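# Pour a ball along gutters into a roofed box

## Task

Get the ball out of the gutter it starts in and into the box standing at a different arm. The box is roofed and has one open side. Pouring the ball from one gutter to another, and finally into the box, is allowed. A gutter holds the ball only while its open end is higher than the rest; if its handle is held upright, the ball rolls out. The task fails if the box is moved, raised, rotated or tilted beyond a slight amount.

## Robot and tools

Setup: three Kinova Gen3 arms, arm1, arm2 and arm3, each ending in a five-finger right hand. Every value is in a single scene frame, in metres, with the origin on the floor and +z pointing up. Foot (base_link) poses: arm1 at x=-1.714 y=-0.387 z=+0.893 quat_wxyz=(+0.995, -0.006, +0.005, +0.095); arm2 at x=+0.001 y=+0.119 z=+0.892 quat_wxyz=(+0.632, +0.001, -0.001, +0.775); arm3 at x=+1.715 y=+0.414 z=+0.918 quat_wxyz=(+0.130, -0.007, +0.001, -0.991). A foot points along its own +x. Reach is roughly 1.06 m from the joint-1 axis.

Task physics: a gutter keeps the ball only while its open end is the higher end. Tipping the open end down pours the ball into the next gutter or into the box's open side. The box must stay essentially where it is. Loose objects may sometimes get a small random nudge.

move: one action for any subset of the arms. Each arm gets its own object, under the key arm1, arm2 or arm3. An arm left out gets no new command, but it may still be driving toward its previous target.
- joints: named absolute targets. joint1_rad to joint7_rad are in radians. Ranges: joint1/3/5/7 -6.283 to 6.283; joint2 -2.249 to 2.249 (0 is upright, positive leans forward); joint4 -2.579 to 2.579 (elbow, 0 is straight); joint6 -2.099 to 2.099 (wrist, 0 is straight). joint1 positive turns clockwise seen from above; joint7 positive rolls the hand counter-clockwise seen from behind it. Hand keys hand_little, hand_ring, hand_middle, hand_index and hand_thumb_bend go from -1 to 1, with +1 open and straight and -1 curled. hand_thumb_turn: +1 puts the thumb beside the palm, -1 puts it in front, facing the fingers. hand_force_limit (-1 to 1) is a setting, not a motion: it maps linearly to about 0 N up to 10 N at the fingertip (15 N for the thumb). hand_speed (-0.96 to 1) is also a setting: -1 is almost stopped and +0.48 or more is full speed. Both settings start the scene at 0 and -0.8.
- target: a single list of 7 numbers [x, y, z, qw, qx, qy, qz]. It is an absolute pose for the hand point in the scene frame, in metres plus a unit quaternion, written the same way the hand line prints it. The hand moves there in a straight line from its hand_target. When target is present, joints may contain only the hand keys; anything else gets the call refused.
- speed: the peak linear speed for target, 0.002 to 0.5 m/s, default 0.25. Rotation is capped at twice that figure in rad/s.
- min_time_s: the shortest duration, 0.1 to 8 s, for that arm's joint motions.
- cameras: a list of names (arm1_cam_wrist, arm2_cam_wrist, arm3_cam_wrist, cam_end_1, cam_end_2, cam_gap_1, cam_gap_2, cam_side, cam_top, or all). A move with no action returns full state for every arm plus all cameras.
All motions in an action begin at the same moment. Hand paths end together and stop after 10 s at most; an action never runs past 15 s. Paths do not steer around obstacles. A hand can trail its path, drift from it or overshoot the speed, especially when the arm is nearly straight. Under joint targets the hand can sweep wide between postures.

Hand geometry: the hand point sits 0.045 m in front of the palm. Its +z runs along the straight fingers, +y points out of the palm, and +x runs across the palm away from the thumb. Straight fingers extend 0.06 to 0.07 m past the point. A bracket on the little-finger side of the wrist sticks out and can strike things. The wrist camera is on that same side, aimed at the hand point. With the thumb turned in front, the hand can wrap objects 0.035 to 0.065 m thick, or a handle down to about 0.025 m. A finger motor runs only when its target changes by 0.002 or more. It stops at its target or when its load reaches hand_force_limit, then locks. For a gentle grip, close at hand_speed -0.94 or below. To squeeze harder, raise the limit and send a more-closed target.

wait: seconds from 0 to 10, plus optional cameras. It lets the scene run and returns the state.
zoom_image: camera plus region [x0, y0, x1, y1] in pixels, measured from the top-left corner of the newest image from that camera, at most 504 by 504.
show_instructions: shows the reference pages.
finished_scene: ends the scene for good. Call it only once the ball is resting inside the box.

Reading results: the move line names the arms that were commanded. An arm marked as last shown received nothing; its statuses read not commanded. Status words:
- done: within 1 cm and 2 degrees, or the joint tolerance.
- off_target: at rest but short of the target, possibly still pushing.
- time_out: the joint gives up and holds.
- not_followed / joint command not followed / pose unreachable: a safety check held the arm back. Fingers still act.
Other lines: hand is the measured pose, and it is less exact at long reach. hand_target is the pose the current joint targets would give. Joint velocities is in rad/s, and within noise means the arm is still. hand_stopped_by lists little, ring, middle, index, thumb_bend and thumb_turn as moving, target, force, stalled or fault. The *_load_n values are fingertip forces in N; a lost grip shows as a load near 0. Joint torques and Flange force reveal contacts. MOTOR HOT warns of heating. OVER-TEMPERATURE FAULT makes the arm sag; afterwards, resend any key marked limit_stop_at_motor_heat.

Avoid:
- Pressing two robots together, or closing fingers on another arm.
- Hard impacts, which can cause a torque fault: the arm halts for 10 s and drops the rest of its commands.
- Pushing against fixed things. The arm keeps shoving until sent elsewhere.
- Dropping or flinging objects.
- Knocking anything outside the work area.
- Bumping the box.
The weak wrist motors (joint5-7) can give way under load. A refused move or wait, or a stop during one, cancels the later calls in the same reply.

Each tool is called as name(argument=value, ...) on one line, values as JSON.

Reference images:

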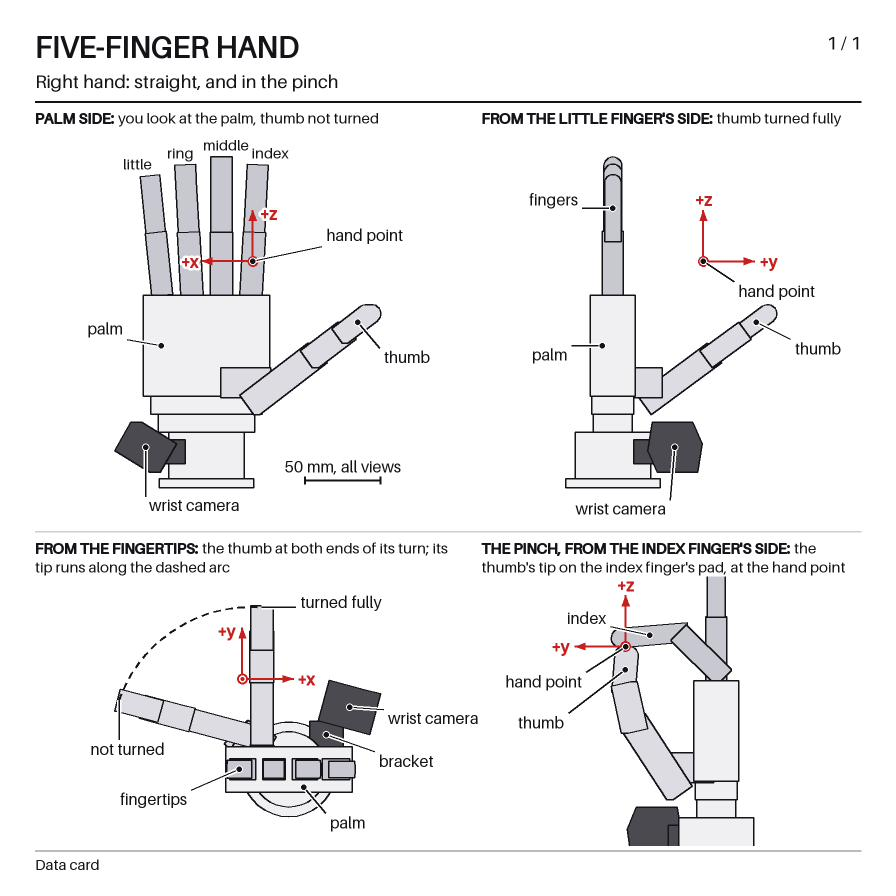

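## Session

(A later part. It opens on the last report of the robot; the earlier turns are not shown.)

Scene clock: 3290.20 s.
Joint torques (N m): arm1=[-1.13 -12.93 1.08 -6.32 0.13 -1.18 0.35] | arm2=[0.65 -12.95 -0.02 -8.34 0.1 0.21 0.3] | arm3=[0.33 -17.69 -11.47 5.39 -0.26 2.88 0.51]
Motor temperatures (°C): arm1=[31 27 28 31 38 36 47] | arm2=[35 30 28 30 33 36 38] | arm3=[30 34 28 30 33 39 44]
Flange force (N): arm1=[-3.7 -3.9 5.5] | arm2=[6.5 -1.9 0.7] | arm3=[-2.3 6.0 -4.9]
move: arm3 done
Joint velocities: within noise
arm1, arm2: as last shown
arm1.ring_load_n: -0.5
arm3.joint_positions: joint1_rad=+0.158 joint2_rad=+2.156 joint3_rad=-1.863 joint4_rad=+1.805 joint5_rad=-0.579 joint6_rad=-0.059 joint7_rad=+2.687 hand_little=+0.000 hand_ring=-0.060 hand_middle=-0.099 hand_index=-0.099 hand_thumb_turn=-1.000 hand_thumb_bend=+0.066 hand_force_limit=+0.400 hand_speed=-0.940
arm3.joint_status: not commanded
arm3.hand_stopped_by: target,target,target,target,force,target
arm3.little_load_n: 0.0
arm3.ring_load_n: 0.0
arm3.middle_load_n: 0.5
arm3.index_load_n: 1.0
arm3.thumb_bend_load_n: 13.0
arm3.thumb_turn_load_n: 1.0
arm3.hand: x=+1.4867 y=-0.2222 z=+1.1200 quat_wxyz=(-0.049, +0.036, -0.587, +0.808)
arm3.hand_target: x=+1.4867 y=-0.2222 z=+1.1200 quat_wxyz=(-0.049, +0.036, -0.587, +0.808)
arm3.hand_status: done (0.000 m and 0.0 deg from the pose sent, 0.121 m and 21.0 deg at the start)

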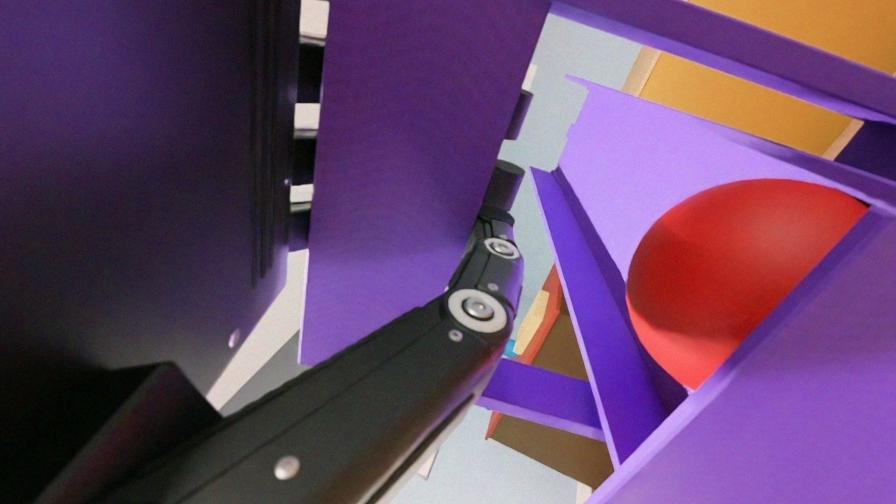

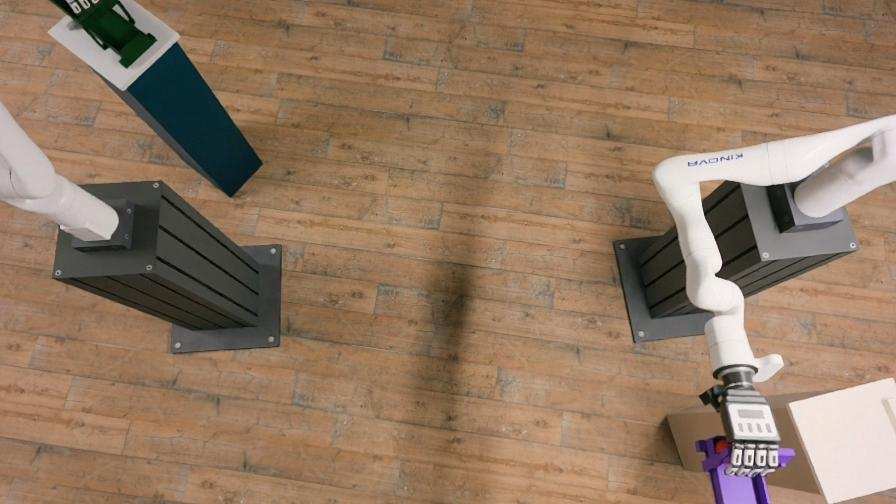

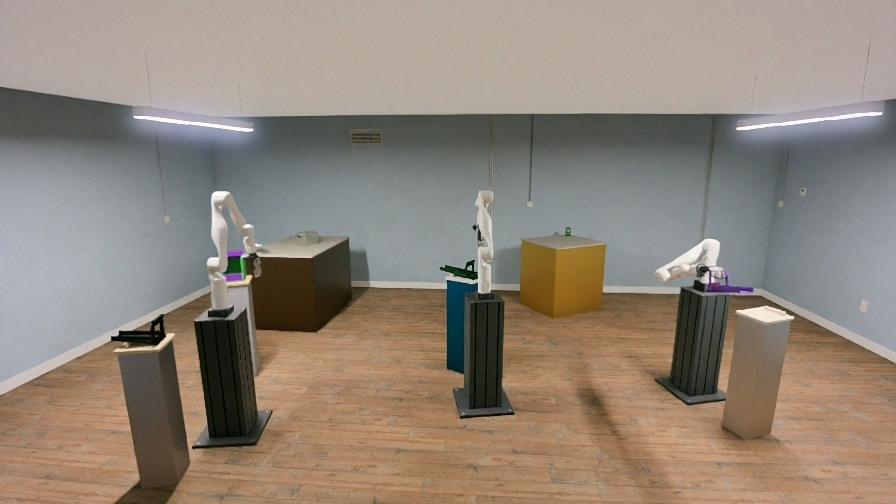

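move(arm3={"joints": {"joint1_rad": 0.1787, "joint2_rad": 2.0854, "joint3_rad": -1.7693, "joint4_rad": 1.805, "joint5_rad": 0.8901, "joint6_rad": -0.0802, "joint7_rad": 1.1767}, "min_time_s": 4})

move(arm3={"joints": {"joint1_rad": 0.1934, "joint2_rad": 1.994, "joint3_rad": -1.6575, "joint4_rad": 1.805, "joint5_rad": 1.2601, "joint6_rad": -0.1914, "joint7_rad": 0.7379}, "min_time_s": 2}, cameras=["arm3_cam_wrist", "cam_gap_2", "cam_side"])

Scene clock: 3452.83 s.
Joint torques (N m): arm1=[-1.12 -12.95 1.11 -6.33 0.18 -1.17 0.4] | arm2=[0.7 -12.93 0.08 -8.19 0.12 0.21 0.31] | arm3=[0.33 -17.78 -12.02 4.83 -0.12 -1.31 0.5]
Motor temperatures (°C): arm1=[31 27 28 31 38 36 47] | arm2=[35 30 28 30 33 36 38] | arm3=[30 33 28 31 33 39 44]
Flange force (N): arm1=[-3.7 -3.8 5.5] | arm2=[6.1 -1.5 0.3] | arm3=[-3.7 5.4 -4.3]
move: arm3 done
Joint velocities: within noise
arm1, arm2: as last shown
arm1.ring_load_n: 0.0
arm3.joint_positions: joint1_rad=+0.179 joint2_rad=+2.085 joint3_rad=-1.769 joint4_rad=+1.805 joint5_rad=+0.890 joint6_rad=-0.080 joint7_rad=+1.177 hand_little=+0.000 hand_ring=-0.060 hand_middle=-0.099 hand_index=-0.099 hand_thumb_turn=-1.000 hand_thumb_bend=+0.066 hand_force_limit=+0.400 hand_speed=-0.940
arm3.joint_status: all done
arm3.hand_stopped_by: target,target,target,target,force,target
arm3.little_load_n: 0.0
arm3.ring_load_n: 0.0
arm3.middle_load_n: 0.5
arm3.index_load_n: 1.0
arm3.thumb_bend_load_n: 13.0
arm3.thumb_turn_load_n: 1.0
arm3.hand: x=+1.4847 y=-0.2216 z=+1.1187 quat_wxyz=(-0.044, +0.039, -0.587, +0.808)
arm3.hand_target: x=+1.4847 y=-0.2216 z=+1.1187 quat_wxyz=(-0.044, +0.039, -0.587, +0.808)
arm3.hand_status: not commanded
pictures: none

Scene clock: 3455.13 s.
Joint torques (N m): arm1=[-1.17 -12.97 1.12 -6.3 0.15 -1.21 0.37] | arm2=[0.7 -12.93 0.05 -8.23 0.1 0.23 0.31] | arm3=[0.32 -18.02 -12.59 4.13 0.04 -2.46 0.47]
Motor temperatures (°C): arm1=[31 27 28 31 38 36 47] | arm2=[35 30 28 30 33 36 38] | arm3=[30 33 28 31 33 39 44]
Flange force (N): arm1=[-3.9 -4.1 5.4] | arm2=[6.3 -1.6 0.5] | arm3=no reading
move: arm3 done
Joint velocities: within noise
arm1, arm2: as last shown
arm3.joint_positions: joint1_rad=+0.193 joint2_rad=+1.994 joint3_rad=-1.657 joint4_rad=+1.805 joint5_rad=+1.260 joint6_rad=-0.191 joint7_rad=+0.738 hand_little=+0.000 hand_ring=-0.060 hand_middle=-0.099 hand_index=-0.099 hand_thumb_turn=-1.000 hand_thumb_bend=+0.066 hand_force_limit=+0.400 hand_speed=-0.940
arm3.joint_status: all done
arm3.hand_stopped_by: target,target,target,target,force,target
arm3.little_load_n: 0.0
arm3.ring_load_n: 0.0
arm3.middle_load_n: 1.0
arm3.index_load_n: 1.0
arm3.thumb_bend_load_n: 13.0
arm3.thumb_turn_load_n: 1.0
arm3.hand: x=+1.4837 y=-0.2203 z=+1.1181 quat_wxyz=(-0.044, +0.040, -0.587, +0.808)
arm3.hand_target: x=+1.4837 y=-0.2203 z=+1.1181 quat_wxyz=(-0.044, +0.040, -0.587, +0.808)
arm3.hand_status: not commanded

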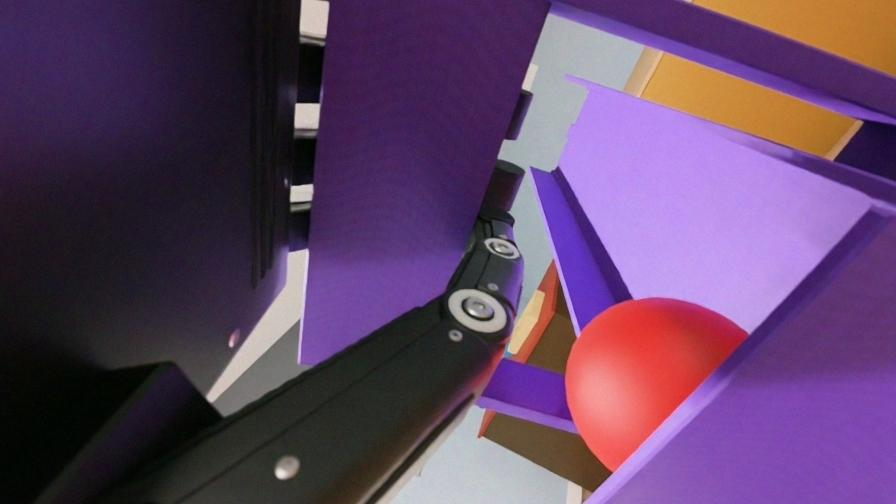

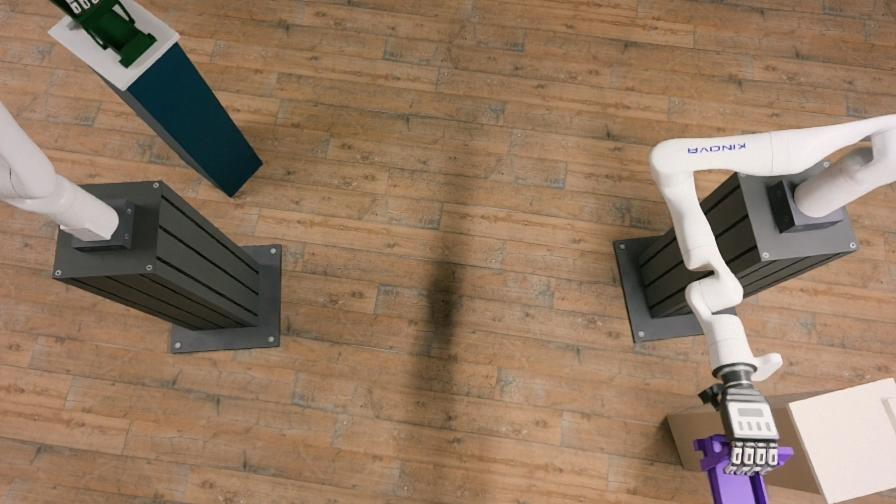

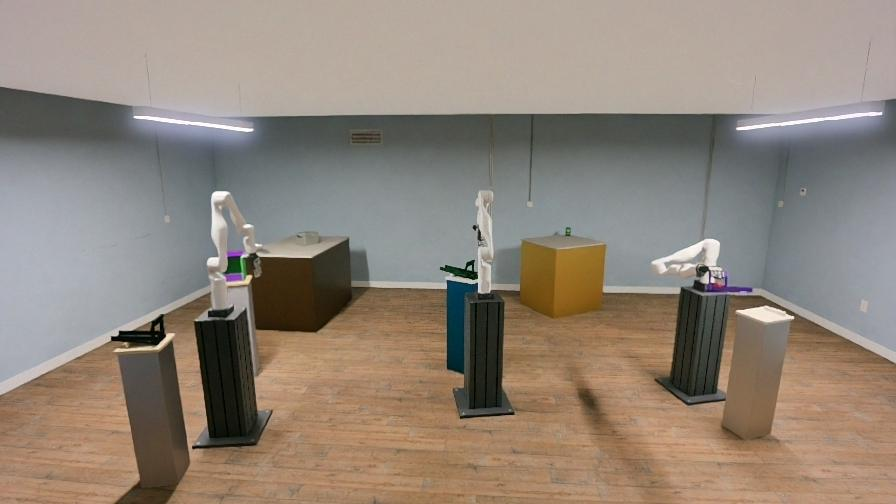

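move(arm3={"joints": {"joint1_rad": 0.1829, "joint2_rad": 1.7645, "joint3_rad": -1.3973, "joint4_rad": 1.805, "joint5_rad": 1.3326, "joint6_rad": -0.491, "joint7_rad": 0.4898}, "min_time_s": 2})

move(arm3={"joints": {"joint1_rad": 0.0592, "joint2_rad": 1.4438, "joint3_rad": -1.0043, "joint4_rad": 1.805, "joint5_rad": 1.2368, "joint6_rad": -0.9355, "joint7_rad": 0.292}, "min_time_s": 2.5})

move(arm3={"target": [1.3675, -0.1695, 1.12, 0.1434, -0.1042, -0.5766, 0.7938], "speed": 0.15}, cameras=["arm3_cam_wrist", "cam_gap_2", "cam_side"])

Scene clock: 3466.30 s.
Joint torques (N m): arm1=[-1.16 -12.92 1.07 -6.24 0.15 -1.17 0.37] | arm2=[0.67 -13 0.07 -8.2 0.1 0.19 0.27] | arm3=[0.32 -18.8 -13.18 2.04 0.35 -2.92 0.5]
Motor temperatures (°C): arm1=[31 27 28 31 38 36 47] | arm2=[35 30 28 30 33 36 38] | arm3=[30 33 28 31 33 39 44]
Flange force (N): arm1=[-3.9 -4.0 5.4] | arm2=[5.9 -1.5 0.3] | arm3=[2.7 8.4 -4.9]
move: arm3 done
Joint velocities: within noise
arm1, arm2: as last shown
arm1.index_load_n: 0.5
arm3.joint_positions: joint1_rad=+0.183 joint2_rad=+1.765 joint3_rad=-1.397 joint4_rad=+1.805 joint5_rad=+1.333 joint6_rad=-0.491 joint7_rad=+0.490 hand_little=+0.000 hand_ring=-0.060 hand_middle=-0.099 hand_index=-0.099 hand_thumb_turn=-1.000 hand_thumb_bend=+0.066 hand_force_limit=+0.400 hand_speed=-0.940
arm3.joint_status: all done
arm3.hand_stopped_by: target,target,target,target,force,target
arm3.little_load_n: 0.0
arm3.ring_load_n: 0.0
arm3.middle_load_n: 0.5
arm3.index_load_n: 1.0
arm3.thumb_bend_load_n: 13.0
arm3.thumb_turn_load_n: 0.5
arm3.hand: x=+1.4803 y=-0.2172 z=+1.1176 quat_wxyz=(-0.044, +0.039, -0.586, +0.808)
arm3.hand_target: x=+1.4803 y=-0.2172 z=+1.1176 quat_wxyz=(-0.044, +0.039, -0.586, +0.808)
arm3.hand_status: not commanded
pictures: none

Scene clock: 3469.10 s.
Joint torques (N m): arm1=[-1.14 -12.97 1.08 -6.3 0.12 -1.18 0.34] | arm2=[0.63 -12.93 0.1 -8.29 0.05 0.2 0.3] | arm3=[0.31 -20.42 -11.87 -1.06 0.36 -3.13 0.48]
Motor temperatures (°C): arm1=[31 27 28 31 38 36 47] | arm2=[35 30 28 30 33 36 38] | arm3=[30 33 28 31 33 39 44]
Flange force (N): arm1=[-3.8 -4.0 5.5] | arm2=[6.4 -1.8 0.5] | arm3=[1.7 7.5 -3.8]
move: arm3 done
Joint velocities: within noise
arm1, arm2: as last shown
arm1.index_load_n: 0.0
arm3.joint_positions: joint1_rad=+0.059 joint2_rad=+1.444 joint3_rad=-1.004 joint4_rad=+1.805 joint5_rad=+1.237 joint6_rad=-0.935 joint7_rad=+0.292 hand_little=+0.000 hand_ring=-0.060 hand_middle=-0.099 hand_index=-0.099 hand_thumb_turn=-1.000 hand_thumb_bend=+0.066 hand_force_limit=+0.400 hand_speed=-0.940
arm3.joint_status: all done
arm3.hand_stopped_by: target,target,target,target,force,target
arm3.little_load_n: 0.0
arm3.ring_load_n: 0.0
arm3.middle_load_n: 0.5
arm3.index_load_n: 1.0
arm3.thumb_bend_load_n: 13.0
arm3.thumb_turn_load_n: 0.5
arm3.hand: x=+1.4740 y=-0.2133 z=+1.1194 quat_wxyz=(-0.044, +0.040, -0.586, +0.808)
arm3.hand_target: x=+1.4740 y=-0.2133 z=+1.1194 quat_wxyz=(-0.044, +0.040, -0.586, +0.808)
arm3.hand_status: not commanded
pictures: none

Scene clock: 3471.23 s.
Joint torques (N m): arm1=[-1.15 -12.93 1.11 -6.32 0.14 -1.16 0.38] | arm2=[0.66 -12.92 0.14 -8.25 0.07 0.16 0.31] | arm3=[0.32 -19.88 -11.12 -0.53 1.88 -2.27 0.51]
Motor temperatures (°C): arm1=[31 27 28 31 38 36 47] | arm2=[35 30 28 30 33 36 38] | arm3=[30 33 28 31 33 39 44]
Flange force (N): arm1=[-3.7 -3.9 5.5] | arm2=[6.3 -1.6 0.3] | arm3=[1.1 8.3 -4.4]
move: arm3 done
Joint velocities: within noise
arm1, arm2: as last shown
arm2.thumb_bend_load_n: -0.5
arm3.joint_positions: joint1_rad=+0.110 joint2_rad=+1.471 joint3_rad=-1.028 joint4_rad=+2.009 joint5_rad=+0.752 joint6_rad=-1.253 joint7_rad=+0.826 hand_little=+0.000 hand_ring=-0.060 hand_middle=-0.099 hand_index=-0.099 hand_thumb_turn=-1.000 hand_thumb_bend=+0.066 hand_force_limit=+0.400 hand_speed=-0.940
arm3.joint_status: not commanded
arm3.hand_stopped_by: target,target,target,target,force,target
arm3.little_load_n: 0.0
arm3.ring_load_n: 0.0
arm3.middle_load_n: 0.5
arm3.index_load_n: 1.0
arm3.thumb_bend_load_n: 12.5
arm3.thumb_turn_load_n: 1.0
arm3.hand: x=+1.3675 y=-0.1695 z=+1.1200 quat_wxyz=(+0.144, -0.105, -0.578, +0.796)
arm3.hand_target: x=+1.3675 y=-0.1695 z=+1.1200 quat_wxyz=(+0.144, -0.105, -0.578, +0.796)
arm3.hand_status: done (0.000 m and 0.0 deg from the pose sent, 0.115 m and 27.2 deg at the start)

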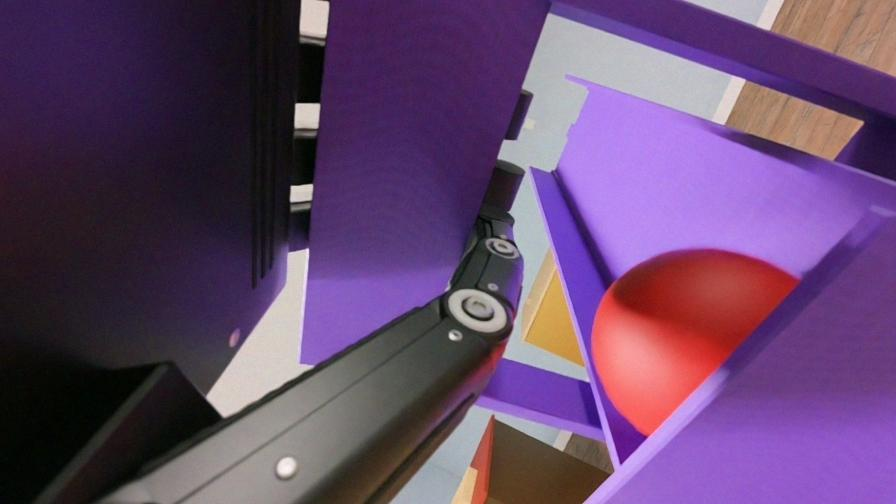

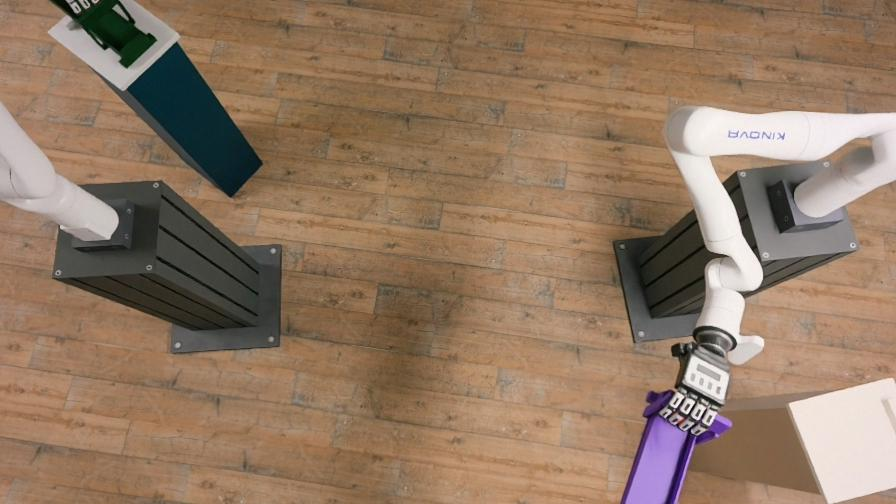

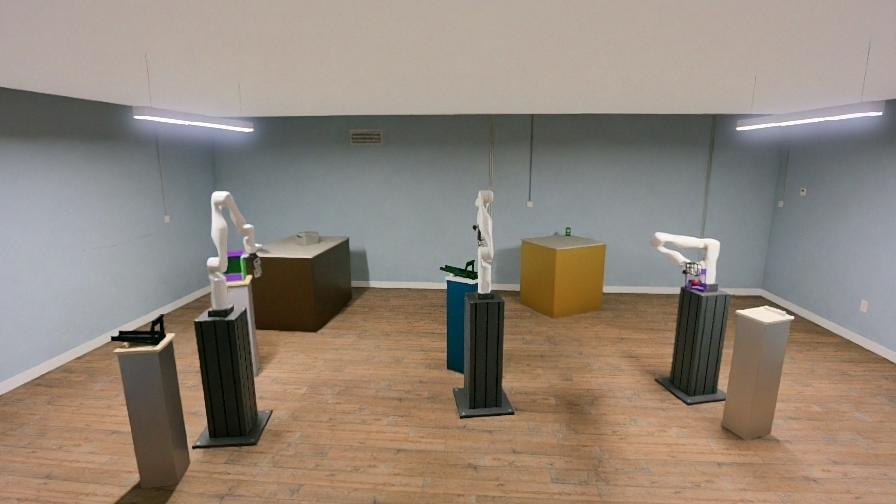

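move(arm3={"target": [1.2283, -0.0598, 1.12, -0.25, 0.1816, 0.559, -0.7695], "speed": 0.15})

move(arm3={"target": [1.1242, 0.0883, 1.14, -0.3923, 0.285, 0.5141, -0.7076], "speed": 0.15})

move(arm3={"target": [1.161, 0.304, 1.18, -0.5211, 0.3786, 0.4496, -0.6188], "speed": 0.15}, cameras=["arm3_cam_wrist", "cam_gap_2", "cam_side", "cam_end_2"])

Scene clock: 3489.77 s.
Joint torques (N m): arm1=[-1.16 -12.94 1.13 -6.31 0.19 -1.16 0.37] | arm2=[0.69 -12.85 0.06 -8.32 0.09 0.23 0.29] | arm3=[0.27 -20.04 -10.98 -0.79 1.9 -2.29 0.5]
Motor temperatures (°C): arm1=[31 27 28 31 38 36 47] | arm2=[35 30 28 30 33 36 38] | arm3=[30 33 28 31 33 39 44]
Flange force (N): arm1=[-3.7 -4.1 5.5] | arm2=[6.7 -1.9 0.7] | arm3=[1.0 8.2 -4.5]
move: arm3 done
Joint velocities: within noise
arm1: as last shown
arm2.joint_positions: joint1_rad=+0.092 joint2_rad=+0.380 joint3_rad=+0.000 joint4_rad=+1.424 joint5_rad=+0.000 joint6_rad=+1.337 joint7_rad=-2.170 hand_little=+1.000 hand_ring=+1.000 hand_middle=+1.000 hand_index=+1.000 hand_thumb_turn=+1.000 hand_thumb_bend=+1.000 hand_force_limit=+0.000 hand_speed=-0.800
arm2.joint_status: not commanded
arm2.hand_stopped_by: target,target,target,target,target,target
arm2.little_load_n: 0.0
arm2.ring_load_n: 0.0
arm2.middle_load_n: 0.0
arm2.index_load_n: 0.0
arm2.thumb_bend_load_n: 0.0
arm2.thumb_turn_load_n: 0.0
arm2.hand: x=-0.0638 y=+0.6355 z=+1.1740 quat_wxyz=(-0.001, +0.515, -0.857, -0.002)
arm2.hand_target: x=-0.0638 y=+0.6355 z=+1.1740 quat_wxyz=(-0.001, +0.515, -0.857, -0.002)
arm2.hand_status: not commanded
arm3.joint_positions: joint1_rad=+0.343 joint2_rad=+1.443 joint3_rad=-0.988 joint4_rad=+2.012 joint5_rad=+0.733 joint6_rad=-1.299 joint7_rad=+0.804 hand_little=+0.000 hand_ring=-0.060 hand_middle=-0.099 hand_index=-0.099 hand_thumb_turn=-1.000 hand_thumb_bend=+0.066 hand_force_limit=+0.400 hand_speed=-0.940
arm3.joint_status: not commanded
arm3.hand_stopped_by: target,target,target,target,force,target
arm3.little_load_n: 0.0
arm3.ring_load_n: 0.0
arm3.middle_load_n: 0.5
arm3.index_load_n: 1.0
arm3.thumb_bend_load_n: 13.0
arm3.thumb_turn_load_n: 1.0
arm3.hand: x=+1.2283 y=-0.0598 z=+1.1200 quat_wxyz=(+0.250, -0.182, -0.559, +0.769)
arm3.hand_target: x=+1.2283 y=-0.0598 z=+1.1200 quat_wxyz=(+0.250, -0.182, -0.559, +0.769)
arm3.hand_status: done (0.000 m and 0.0 deg from the pose sent, 0.177 m and 15.5 deg at the start)
pictures: none

Scene clock: 3491.60 s.
Joint torques (N m): arm1=[-1.16 -12.99 1.1 -6.27 0.16 -1.21 0.4] | arm2=[0.71 -12.98 0.04 -8.31 0.06 0.24 0.33] | arm3=[0.2 -19.99 -10.23 -1.17 2.19 -2.06 0.48]
Motor temperatures (°C): arm1=[31 27 28 31 38 36 47] | arm2=[35 30 28 30 33 36 38] | arm3=[30 33 28 31 33 39 44]
Flange force (N): arm1=[-4.0 -3.9 5.5] | arm2=[6.5 -1.6 0.7] | arm3=[1.2 8.6 -4.6]
move: arm3 done
Joint velocities: within noise
arm1.joint_positions: joint1_rad=-1.300 joint2_rad=+0.200 joint3_rad=+0.000 joint4_rad=+2.182 joint5_rad=+0.000 joint6_rad=+0.427 joint7_rad=-1.571 hand_little=+1.000 hand_ring=+1.000 hand_middle=+1.000 hand_index=+1.000 hand_thumb_turn=+1.000 hand_thumb_bend=+1.000 hand_force_limit=+0.000 hand_speed=-0.800
arm1.joint_status: not commanded
arm1.hand_stopped_by: target,target,target,target,target,target
arm1.little_load_n: 0.0
arm1.ring_load_n: 0.0
arm1.middle_load_n: 0.0
arm1.index_load_n: 0.0
arm1.thumb_bend_load_n: 0.0
arm1.thumb_turn_load_n: 0.0
arm1.hand: x=-1.7128 y=+0.0512 z=+1.0622 quat_wxyz=(-0.114, +0.669, -0.726, -0.111)
arm1.hand_target: x=-1.7128 y=+0.0512 z=+1.0622 quat_wxyz=(-0.114, +0.669, -0.726, -0.111)
arm1.hand_status: not commanded
arm2: as last shown
arm3.joint_positions: joint1_rad=+0.530 joint2_rad=+1.397 joint3_rad=-1.003 joint4_rad=+2.091 joint5_rad=+0.561 joint6_rad=-1.486 joint7_rad=+0.918 hand_little=+0.000 hand_ring=-0.060 hand_middle=-0.099 hand_index=-0.099 hand_thumb_turn=-1.000 hand_thumb_bend=+0.066 hand_force_limit=+0.400 hand_speed=-0.940
arm3.joint_status: not commanded
arm3.hand_stopped_by: target,target,target,target,force,target
arm3.little_load_n: 0.0
arm3.ring_load_n: 0.0
arm3.middle_load_n: 0.5
arm3.index_load_n: 1.0
arm3.thumb_bend_load_n: 12.5
arm3.thumb_turn_load_n: 1.0
arm3.hand: x=+1.1242 y=+0.0883 z=+1.1400 quat_wxyz=(+0.392, -0.285, -0.514, +0.708)
arm3.hand_target: x=+1.1242 y=+0.0883 z=+1.1400 quat_wxyz=(+0.392, -0.285, -0.514, +0.708)
arm3.hand_status: done (0.000 m and 0.0 deg from the pose sent, 0.182 m and 22.0 deg at the start)
pictures: none

Scene clock: 3493.63 s.
Joint torques (N m): arm1=[-1.1 -12.95 1.06 -6.34 0.14 -1.17 0.39] | arm2=[0.67 -12.94 0.12 -8.27 0.09 0.23 0.31] | arm3=[0.16 -17.36 -8.02 0 2.4 -1.48 0.52]
Motor temperatures (°C): arm1=[31 27 28 31 38 36 47] | arm2=[35 30 28 30 33 36 38] | arm3=[30 33 28 31 33 39 44]
Flange force (N): arm1=[-3.6 -3.6 5.5] | arm2=[6.4 -1.7 0.6] | arm3=[1.3 10.7 -6.7]
move: arm3 done
Joint velocities: within noise
arm1, arm2: as last shown
arm3.joint_positions: joint1_rad=+0.808 joint2_rad=+1.336 joint3_rad=-1.023 joint4_rad=+2.480 joint5_rad=+0.470 joint6_rad=-1.893 joint7_rad=+1.109 hand_little=+0.000 hand_ring=-0.060 hand_middle=-0.099 hand_index=-0.099 hand_thumb_turn=-1.000 hand_thumb_bend=+0.066 hand_force_limit=+0.400 hand_speed=-0.940
arm3.joint_status: not commanded
arm3.hand_stopped_by: target,target,target,target,force,target
arm3.little_load_n: 0.0
arm3.ring_load_n: 0.0
arm3.middle_load_n: 1.0
arm3.index_load_n: 0.5
arm3.thumb_bend_load_n: 13.0
arm3.thumb_turn_load_n: 0.5
arm3.hand: x=+1.1610 y=+0.3040 z=+1.1800 quat_wxyz=(+0.521, -0.379, -0.450, +0.619)
arm3.hand_target: x=+1.1610 y=+0.3040 z=+1.1800 quat_wxyz=(+0.521, -0.379, -0.450, +0.619)
arm3.hand_status: done (0.000 m and 0.0 deg from the pose sent, 0.222 m and 22.2 deg at the start)
pictures: arm3_cam_wrist, cam_end_2, cam_gap_2, cam_side

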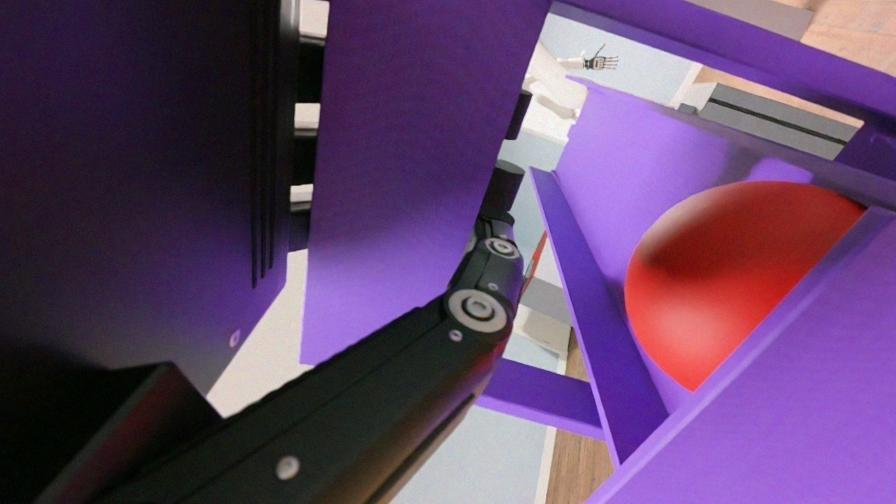

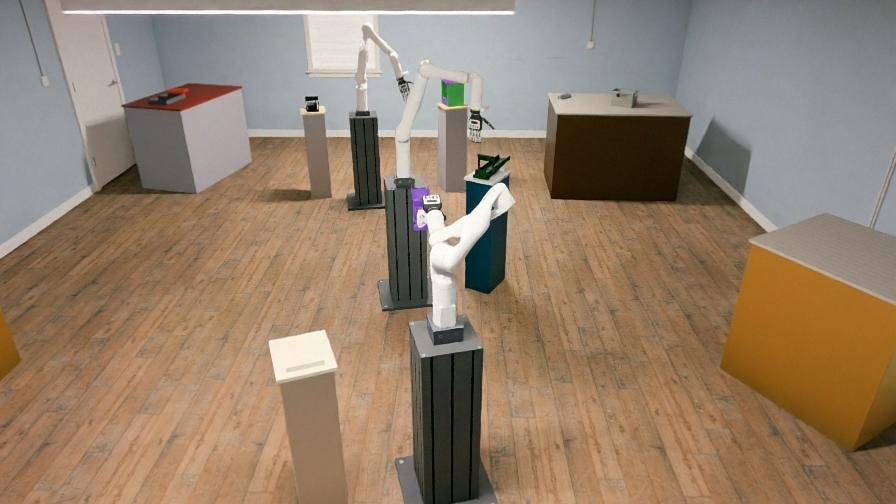

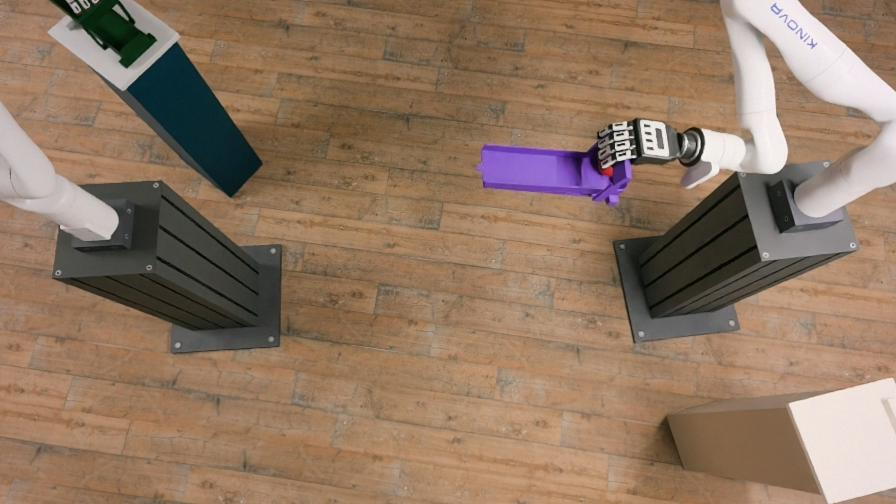

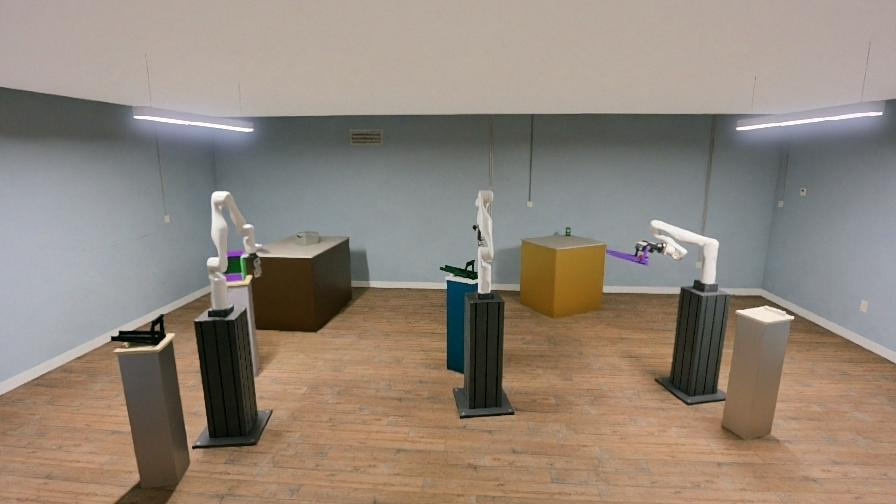

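move(arm2={"joints": {"joint1_rad": 0.4, "joint2_rad": 0.2, "joint3_rad": 0, "joint4_rad": 1.7, "joint5_rad": 0.5, "joint6_rad": 0.3, "joint7_rad": -1.5, "hand_thumb_turn": -1, "hand_thumb_bend": 0.25}, "min_time_s": 2})

move(arm2={"joints": {"joint1_rad": 0.712, "joint2_rad": 0.948, "joint3_rad": 0, "joint4_rad": 1.888, "joint5_rad": 1.529, "joint6_rad": -1.741, "joint7_rad": -0.31}, "min_time_s": 3}, cameras=["arm2_cam_wrist", "cam_side", "cam_gap_2", "cam_end_2"])

Scene clock: 3561.33 s.
Joint torques (N m): arm1=[-1.11 -12.96 1.08 -6.31 0.16 -1.16 0.37] | arm2=[0.74 -11.49 0.08 -10.14 0.43 -1.52 0.25] | arm3=[0.15 -17.37 -8.09 0.03 2.4 -1.48 0.5]
Motor temperatures (°C): arm1=[31 27 28 31 38 36 47] | arm2=[35 30 28 30 33 36 38] | arm3=[30 33 28 31 33 39 44]
Flange force (N): arm1=[-3.7 -3.8 5.6] | arm2=[2.4 6.9 -4.4] | arm3=[1.4 10.9 -6.7]
move: arm2 done
Joint velocities: within noise
arm1, arm3: as last shown
arm1.ring_load_n: 0.5
arm2.joint_positions: joint1_rad=+0.400 joint2_rad=+0.200 joint3_rad=+0.000 joint4_rad=+1.700 joint5_rad=+0.500 joint6_rad=+0.300 joint7_rad=-1.500 hand_little=+1.000 hand_ring=+1.000 hand_middle=+1.000 hand_index=+1.000 hand_thumb_turn=-1.000 hand_thumb_bend=+0.250 hand_force_limit=+0.000 hand_speed=-0.800
arm2.joint_status: all done
arm2.hand_stopped_by: target,target,target,target,target,target
arm2.little_load_n: 0.0
arm2.ring_load_n: 0.0
arm2.middle_load_n: 0.0
arm2.index_load_n: 0.0
arm2.thumb_bend_load_n: 0.0
arm2.thumb_turn_load_n: 0.0
arm2.hand: x=+0.1322 y=+0.7543 z=+1.3008 quat_wxyz=(-0.455, +0.703, -0.531, -0.130)
arm2.hand_target: x=+0.1323 y=+0.7543 z=+1.3008 quat_wxyz=(-0.455, +0.703, -0.531, -0.130)
arm2.hand_status: not commanded
arm3.middle_load_n: 0.5
arm3.thumb_turn_load_n: 1.0
pictures: none

Scene clock: 3564.70 s.
Joint torques (N m): arm1=[-1.21 -12.95 1.01 -6.25 0.13 -1.2 0.41] | arm2=[0.69 -15.69 -1.68 -2.73 -0.68 -2.14 0.28] | arm3=[0.16 -17.36 -8.1 0.06 2.4 -1.5 0.48]
Motor temperatures (°C): arm1=[31 27 28 31 38 36 47] | arm2=[35 30 28 30 33 36 38] | arm3=[30 33 28 31 33 39 44]
Flange force (N): arm1=[-4.0 -3.9 5.4] | arm2=[-1.9 -5.5 2.1] | arm3=[1.4 11.0 -6.6]
move: arm2 done
Joint velocities: within noise
arm1, arm3: as last shown
arm1.ring_load_n: 0.0
arm2.joint_positions: joint1_rad=+0.712 joint2_rad=+0.948 joint3_rad=+0.000 joint4_rad=+1.888 joint5_rad=+1.529 joint6_rad=-1.741 joint7_rad=-0.310 hand_little=+1.000 hand_ring=+1.000 hand_middle=+1.000 hand_index=+1.000 hand_thumb_turn=-1.000 hand_thumb_bend=+0.250 hand_force_limit=+0.000 hand_speed=-0.800
arm2.joint_status: all done
arm2.hand_stopped_by: target,target,target,target,target,target
arm2.little_load_n: 0.0
arm2.ring_load_n: 0.0
arm2.middle_load_n: 0.0
arm2.index_load_n: 0.0
arm2.thumb_bend_load_n: 0.0
arm2.thumb_turn_load_n: 0.0
arm2.hand: x=-0.0673 y=+0.6166 z=+1.1203 quat_wxyz=(-0.659, +0.551, +0.329, -0.391)
arm2.hand_target: x=-0.0673 y=+0.6166 z=+1.1203 quat_wxyz=(-0.659, +0.551, +0.329, -0.391)
arm2.hand_status: not commanded
arm3.middle_load_n: 1.0
arm3.index_load_n: 1.0
arm3.thumb_bend_load_n: 12.5
pictures: arm2_cam_wrist, cam_end_2, cam_gap_2, cam_side

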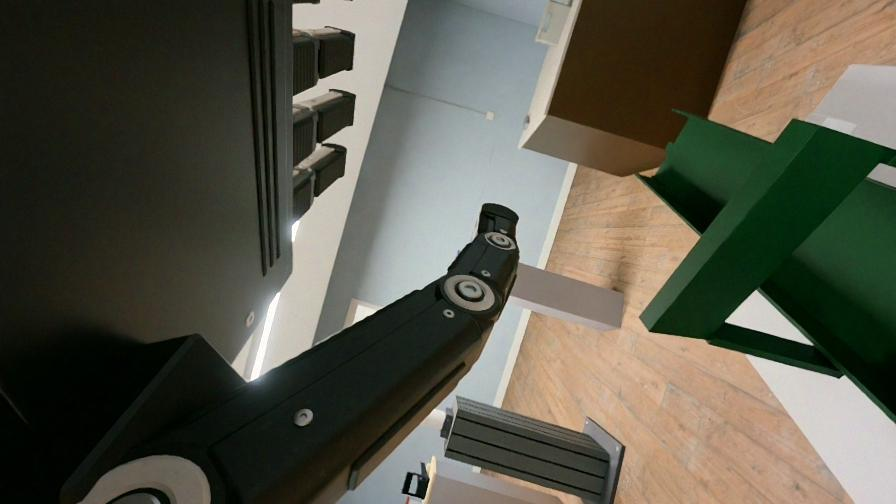

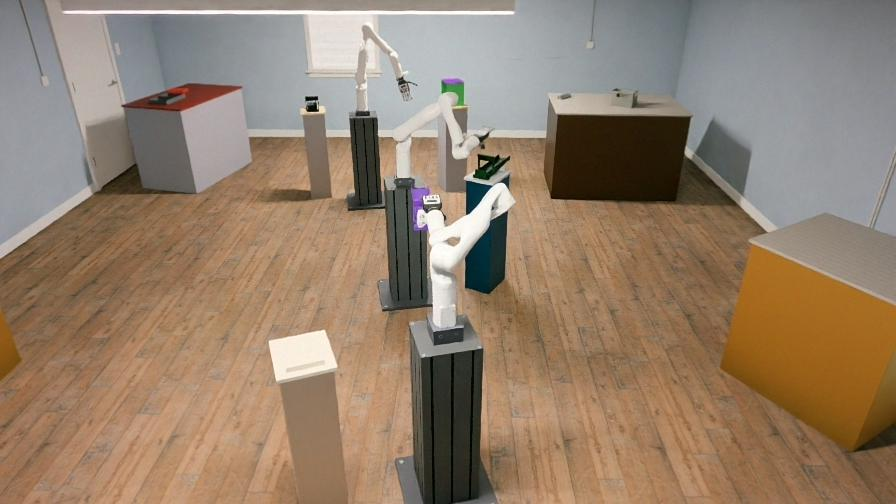

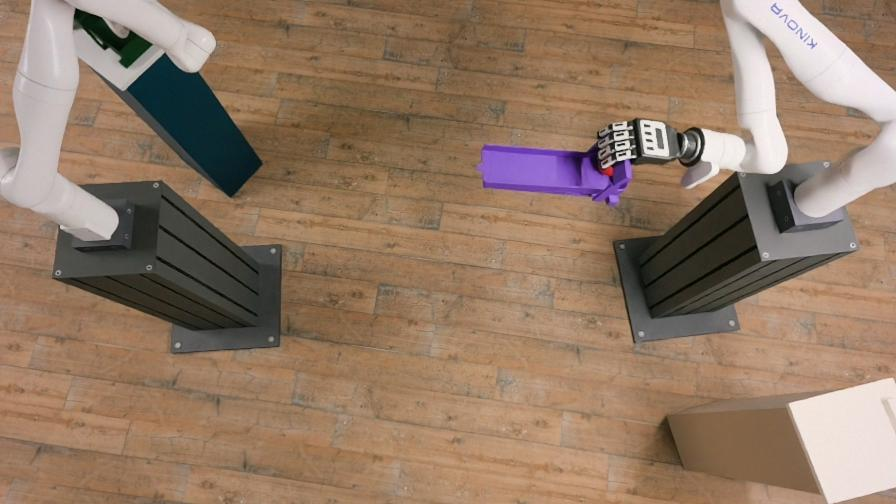

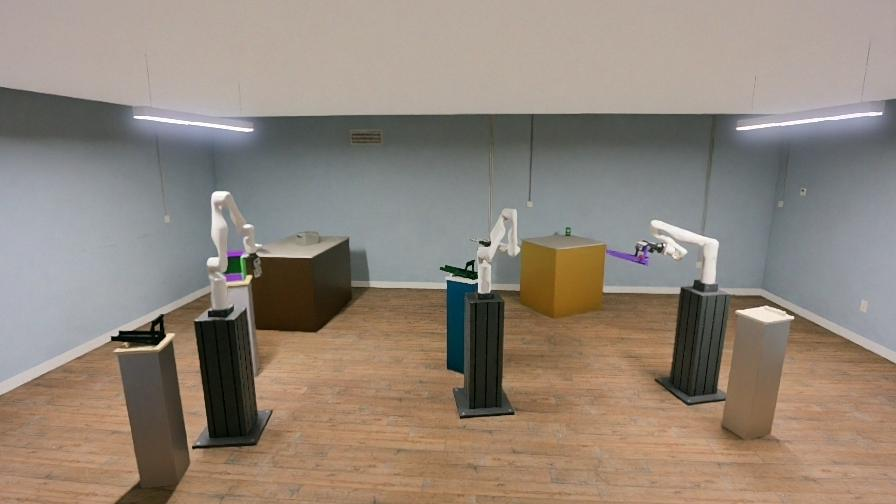

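zoom_image(camera="arm2_cam_wrist", region=[440, 80, 896, 460])

Scaled by 1.105 from the camera's image (finer frame: 1280x720).

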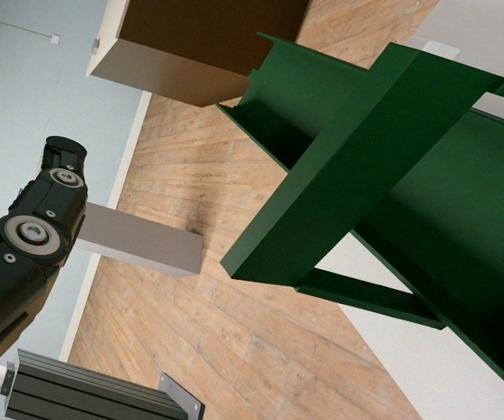

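move(arm2={"target": [-0.1066, 0.6379, 1.0068, -0.6584, 0.5524, 0.3286, -0.3917], "speed": 0.1}, cameras=["arm2_cam_wrist"])

zoom_image(camera="arm2_cam_wrist", region=[280, 0, 780, 460])

Scene clock: 3614.97 s.
Joint torques (N m): arm1=[-1.12 -12.96 1.13 -6.32 0.13 -1.2 0.4] | arm2=[0.69 -16.87 -2.19 -1.41 -0.24 -2.32 0.24] | arm3=[0.15 -17.41 -8.07 0.01 2.4 -1.48 0.48]
Motor temperatures (°C): arm1=[31 27 28 31 38 36 47] | arm2=[35 30 28 30 33 36 38] | arm3=[30 33 28 30 33 38 44]
Flange force (N): arm1=[-3.8 -3.7 5.5] | arm2=[-0.5 -5.4 2.0] | arm3=[1.3 10.9 -6.9]
move: arm2 done
Joint velocities: within noise
arm1, arm3: as last shown
arm1.thumb_bend_load_n: -0.5
arm2.joint_positions: joint1_rad=+0.636 joint2_rad=+1.220 joint3_rad=-0.037 joint4_rad=+1.792 joint5_rad=+1.477 joint6_rad=-1.698 joint7_rad=-0.131 hand_little=+1.000 hand_ring=+1.000 hand_middle=+1.000 hand_index=+1.000 hand_thumb_turn=-1.000 hand_thumb_bend=+0.250 hand_force_limit=+0.000 hand_speed=-0.800
arm2.joint_status: not commanded
arm2.hand_stopped_by: target,target,target,target,target,target
arm2.little_load_n: 0.0
arm2.ring_load_n: 0.0
arm2.middle_load_n: 0.0
arm2.index_load_n: 0.0
arm2.thumb_bend_load_n: 0.0
arm2.thumb_turn_load_n: 0.0
arm2.hand: x=-0.1066 y=+0.6379 z=+1.0068 quat_wxyz=(-0.658, +0.552, +0.329, -0.392)
arm2.hand_target: x=-0.1066 y=+0.6379 z=+1.0068 quat_wxyz=(-0.658, +0.552, +0.329, -0.392)
arm2.hand_status: done (0.000 m and 0.0 deg from the pose sent, 0.122 m and 0.2 deg at the start)
arm3.middle_load_n: 0.5
arm3.thumb_bend_load_n: 13.0

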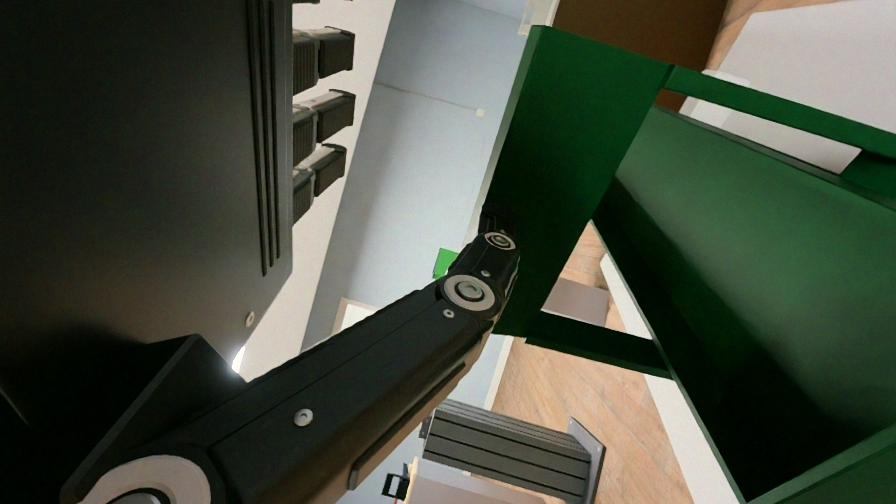

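Scaled by 1.008 from the camera's image (finer frame: 1280x720).

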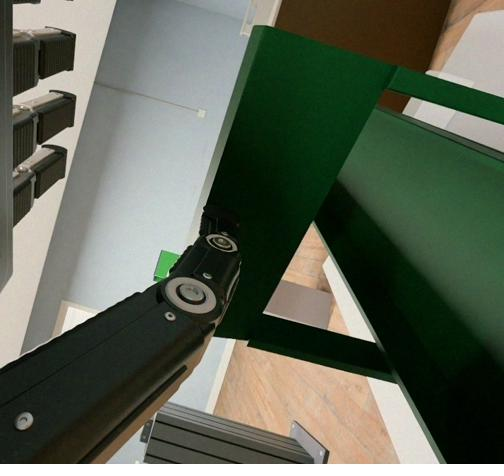

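move(arm2={"target": [-0.1182, 0.6442, 0.9575, -0.6584, 0.5524, 0.3286, -0.3917], "speed": 0.06}, cameras=["arm2_cam_wrist"])

zoom_image(camera="arm2_cam_wrist", region=[280, 0, 780, 460])

Scene clock: 3635.40 s.
Joint torques (N m): arm1=[-1.06 -12.93 1.07 -6.36 0.13 -1.19 0.42] | arm2=[0.71 -17.27 -2.26 -1.06 -0.16 -2.27 0.28] | arm3=[0.17 -17.36 -8.14 0.05 2.39 -1.5 0.48]
Motor temperatures (°C): arm1=[31 27 28 30 38 36 47] | arm2=[35 30 28 30 33 36 38] | arm3=[30 33 28 30 33 38 44]
Flange force (N): arm1=[-3.6 -3.3 5.4] | arm2=[0.0 -5.2 1.9] | arm3=[1.4 11.0 -6.7]
move: arm2 done
Joint velocities: within noise
arm1, arm3: as last shown
arm1.thumb_bend_load_n: 0.0
arm2.joint_positions: joint1_rad=+0.614 joint2_rad=+1.339 joint3_rad=-0.047 joint4_rad=+1.717 joint5_rad=+1.464 joint6_rad=-1.689 joint7_rad=-0.084 hand_little=+1.000 hand_ring=+1.000 hand_middle=+1.000 hand_index=+1.000 hand_thumb_turn=-1.000 hand_thumb_bend=+0.250 hand_force_limit=+0.000 hand_speed=-0.800
arm2.joint_status: not commanded
arm2.hand_stopped_by: target,target,target,target,target,target
arm2.little_load_n: 0.0
arm2.ring_load_n: 0.0
arm2.middle_load_n: 0.0
arm2.index_load_n: 0.0
arm2.thumb_bend_load_n: 0.0
arm2.thumb_turn_load_n: 0.0
arm2.hand: x=-0.1182 y=+0.6442 z=+0.9575 quat_wxyz=(-0.658, +0.552, +0.329, -0.392)
arm2.hand_target: x=-0.1182 y=+0.6442 z=+0.9575 quat_wxyz=(-0.658, +0.552, +0.329, -0.392)
arm2.hand_status: done (0.000 m and 0.0 deg from the pose sent, 0.051 m and 0.0 deg at the start)
arm3.little_load_n: -0.5
arm3.middle_load_n: 1.0

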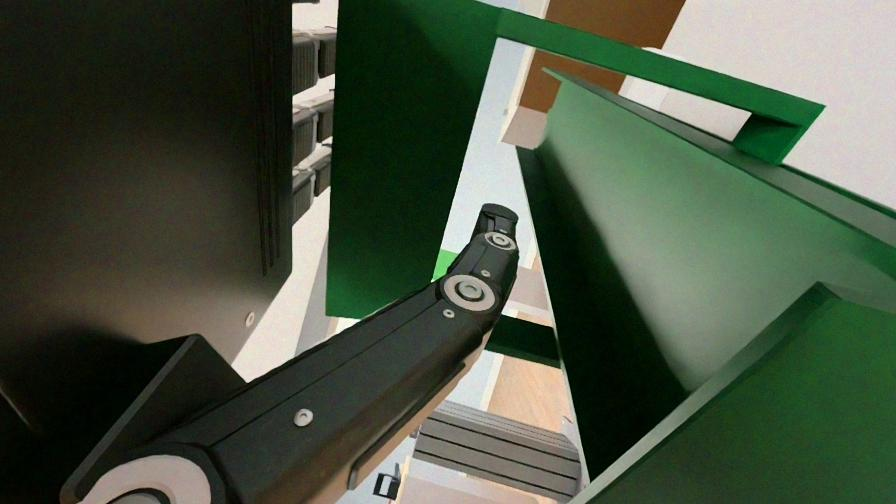

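Scaled by 1.008 from the camera's image (finer frame: 1280x720).

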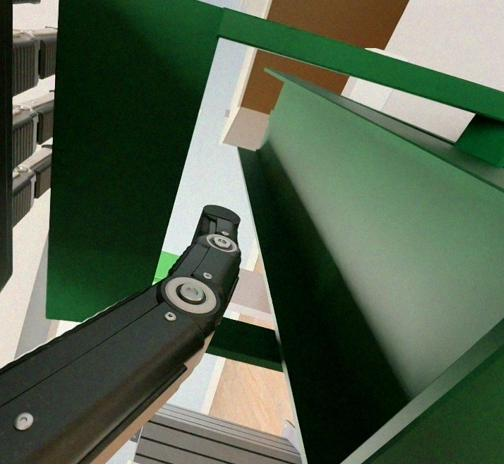

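move(arm2={"target": [-0.1367, 0.6491, 0.9608, -0.6584, 0.5524, 0.3286, -0.3917], "speed": 0.04}, cameras=["arm2_cam_wrist"])

zoom_image(camera="arm2_cam_wrist", region=[280, 0, 780, 460])

Scene clock: 3734.47 s.
Joint torques (N m): arm1=[-1.12 -12.93 1.06 -6.34 0.17 -1.19 0.37] | arm2=[0.69 -17.29 -2.54 -1.19 -0.08 -2.28 0.24] | arm3=[0.15 -17.38 -8.11 -0.01 2.4 -1.48 0.49]
Motor temperatures (°C): arm1=[31 27 27 30 38 36 47] | arm2=[35 30 28 29 33 36 38] | arm3=[30 33 28 30 33 38 44]
Flange force (N): arm1=[-3.7 -3.8 5.4] | arm2=[-0.5 -5.2 1.7] | arm3=[1.4 10.9 -6.9]
move: arm2 done
Joint velocities: within noise
arm1, arm3: as last shown
arm2.joint_positions: joint1_rad=+0.584 joint2_rad=+1.331 joint3_rad=-0.067 joint4_rad=+1.731 joint5_rad=+1.432 joint6_rad=-1.669 joint7_rad=-0.074 hand_little=+1.000 hand_ring=+1.000 hand_middle=+1.000 hand_index=+1.000 hand_thumb_turn=-1.000 hand_thumb_bend=+0.250 hand_force_limit=+0.000 hand_speed=-0.800
arm2.joint_status: not commanded
arm2.hand_stopped_by: target,target,target,target,target,target
arm2.little_load_n: 0.0
arm2.ring_load_n: 0.0
arm2.middle_load_n: 0.0
arm2.index_load_n: 0.0
arm2.thumb_bend_load_n: 0.0
arm2.thumb_turn_load_n: 0.0
arm2.hand: x=-0.1367 y=+0.6491 z=+0.9608 quat_wxyz=(-0.658, +0.552, +0.329, -0.392)
arm2.hand_target: x=-0.1367 y=+0.6491 z=+0.9608 quat_wxyz=(-0.658, +0.552, +0.329, -0.392)
arm2.hand_status: done (0.000 m and 0.0 deg from the pose sent, 0.019 m and 0.0 deg at the start)
arm3.little_load_n: 0.0
arm3.middle_load_n: 0.5
arm3.index_load_n: 0.5

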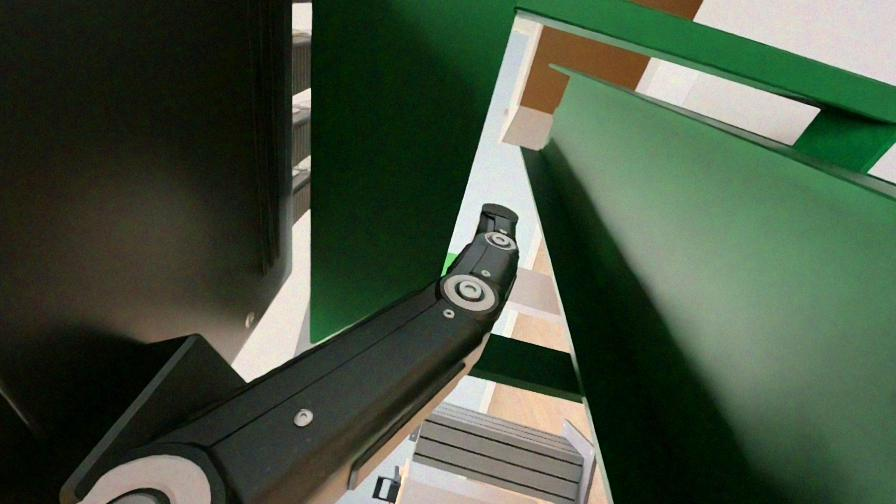

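Scaled by 1.008 from the camera's image (finer frame: 1280x720).

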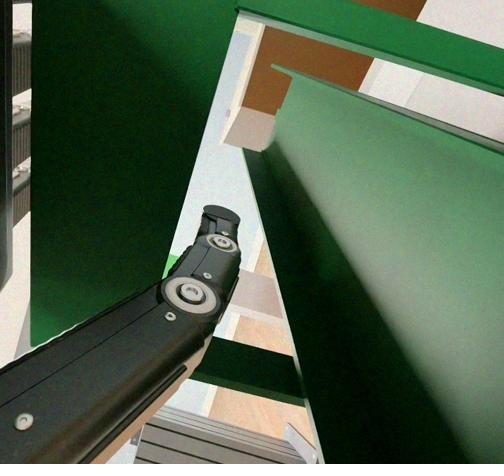

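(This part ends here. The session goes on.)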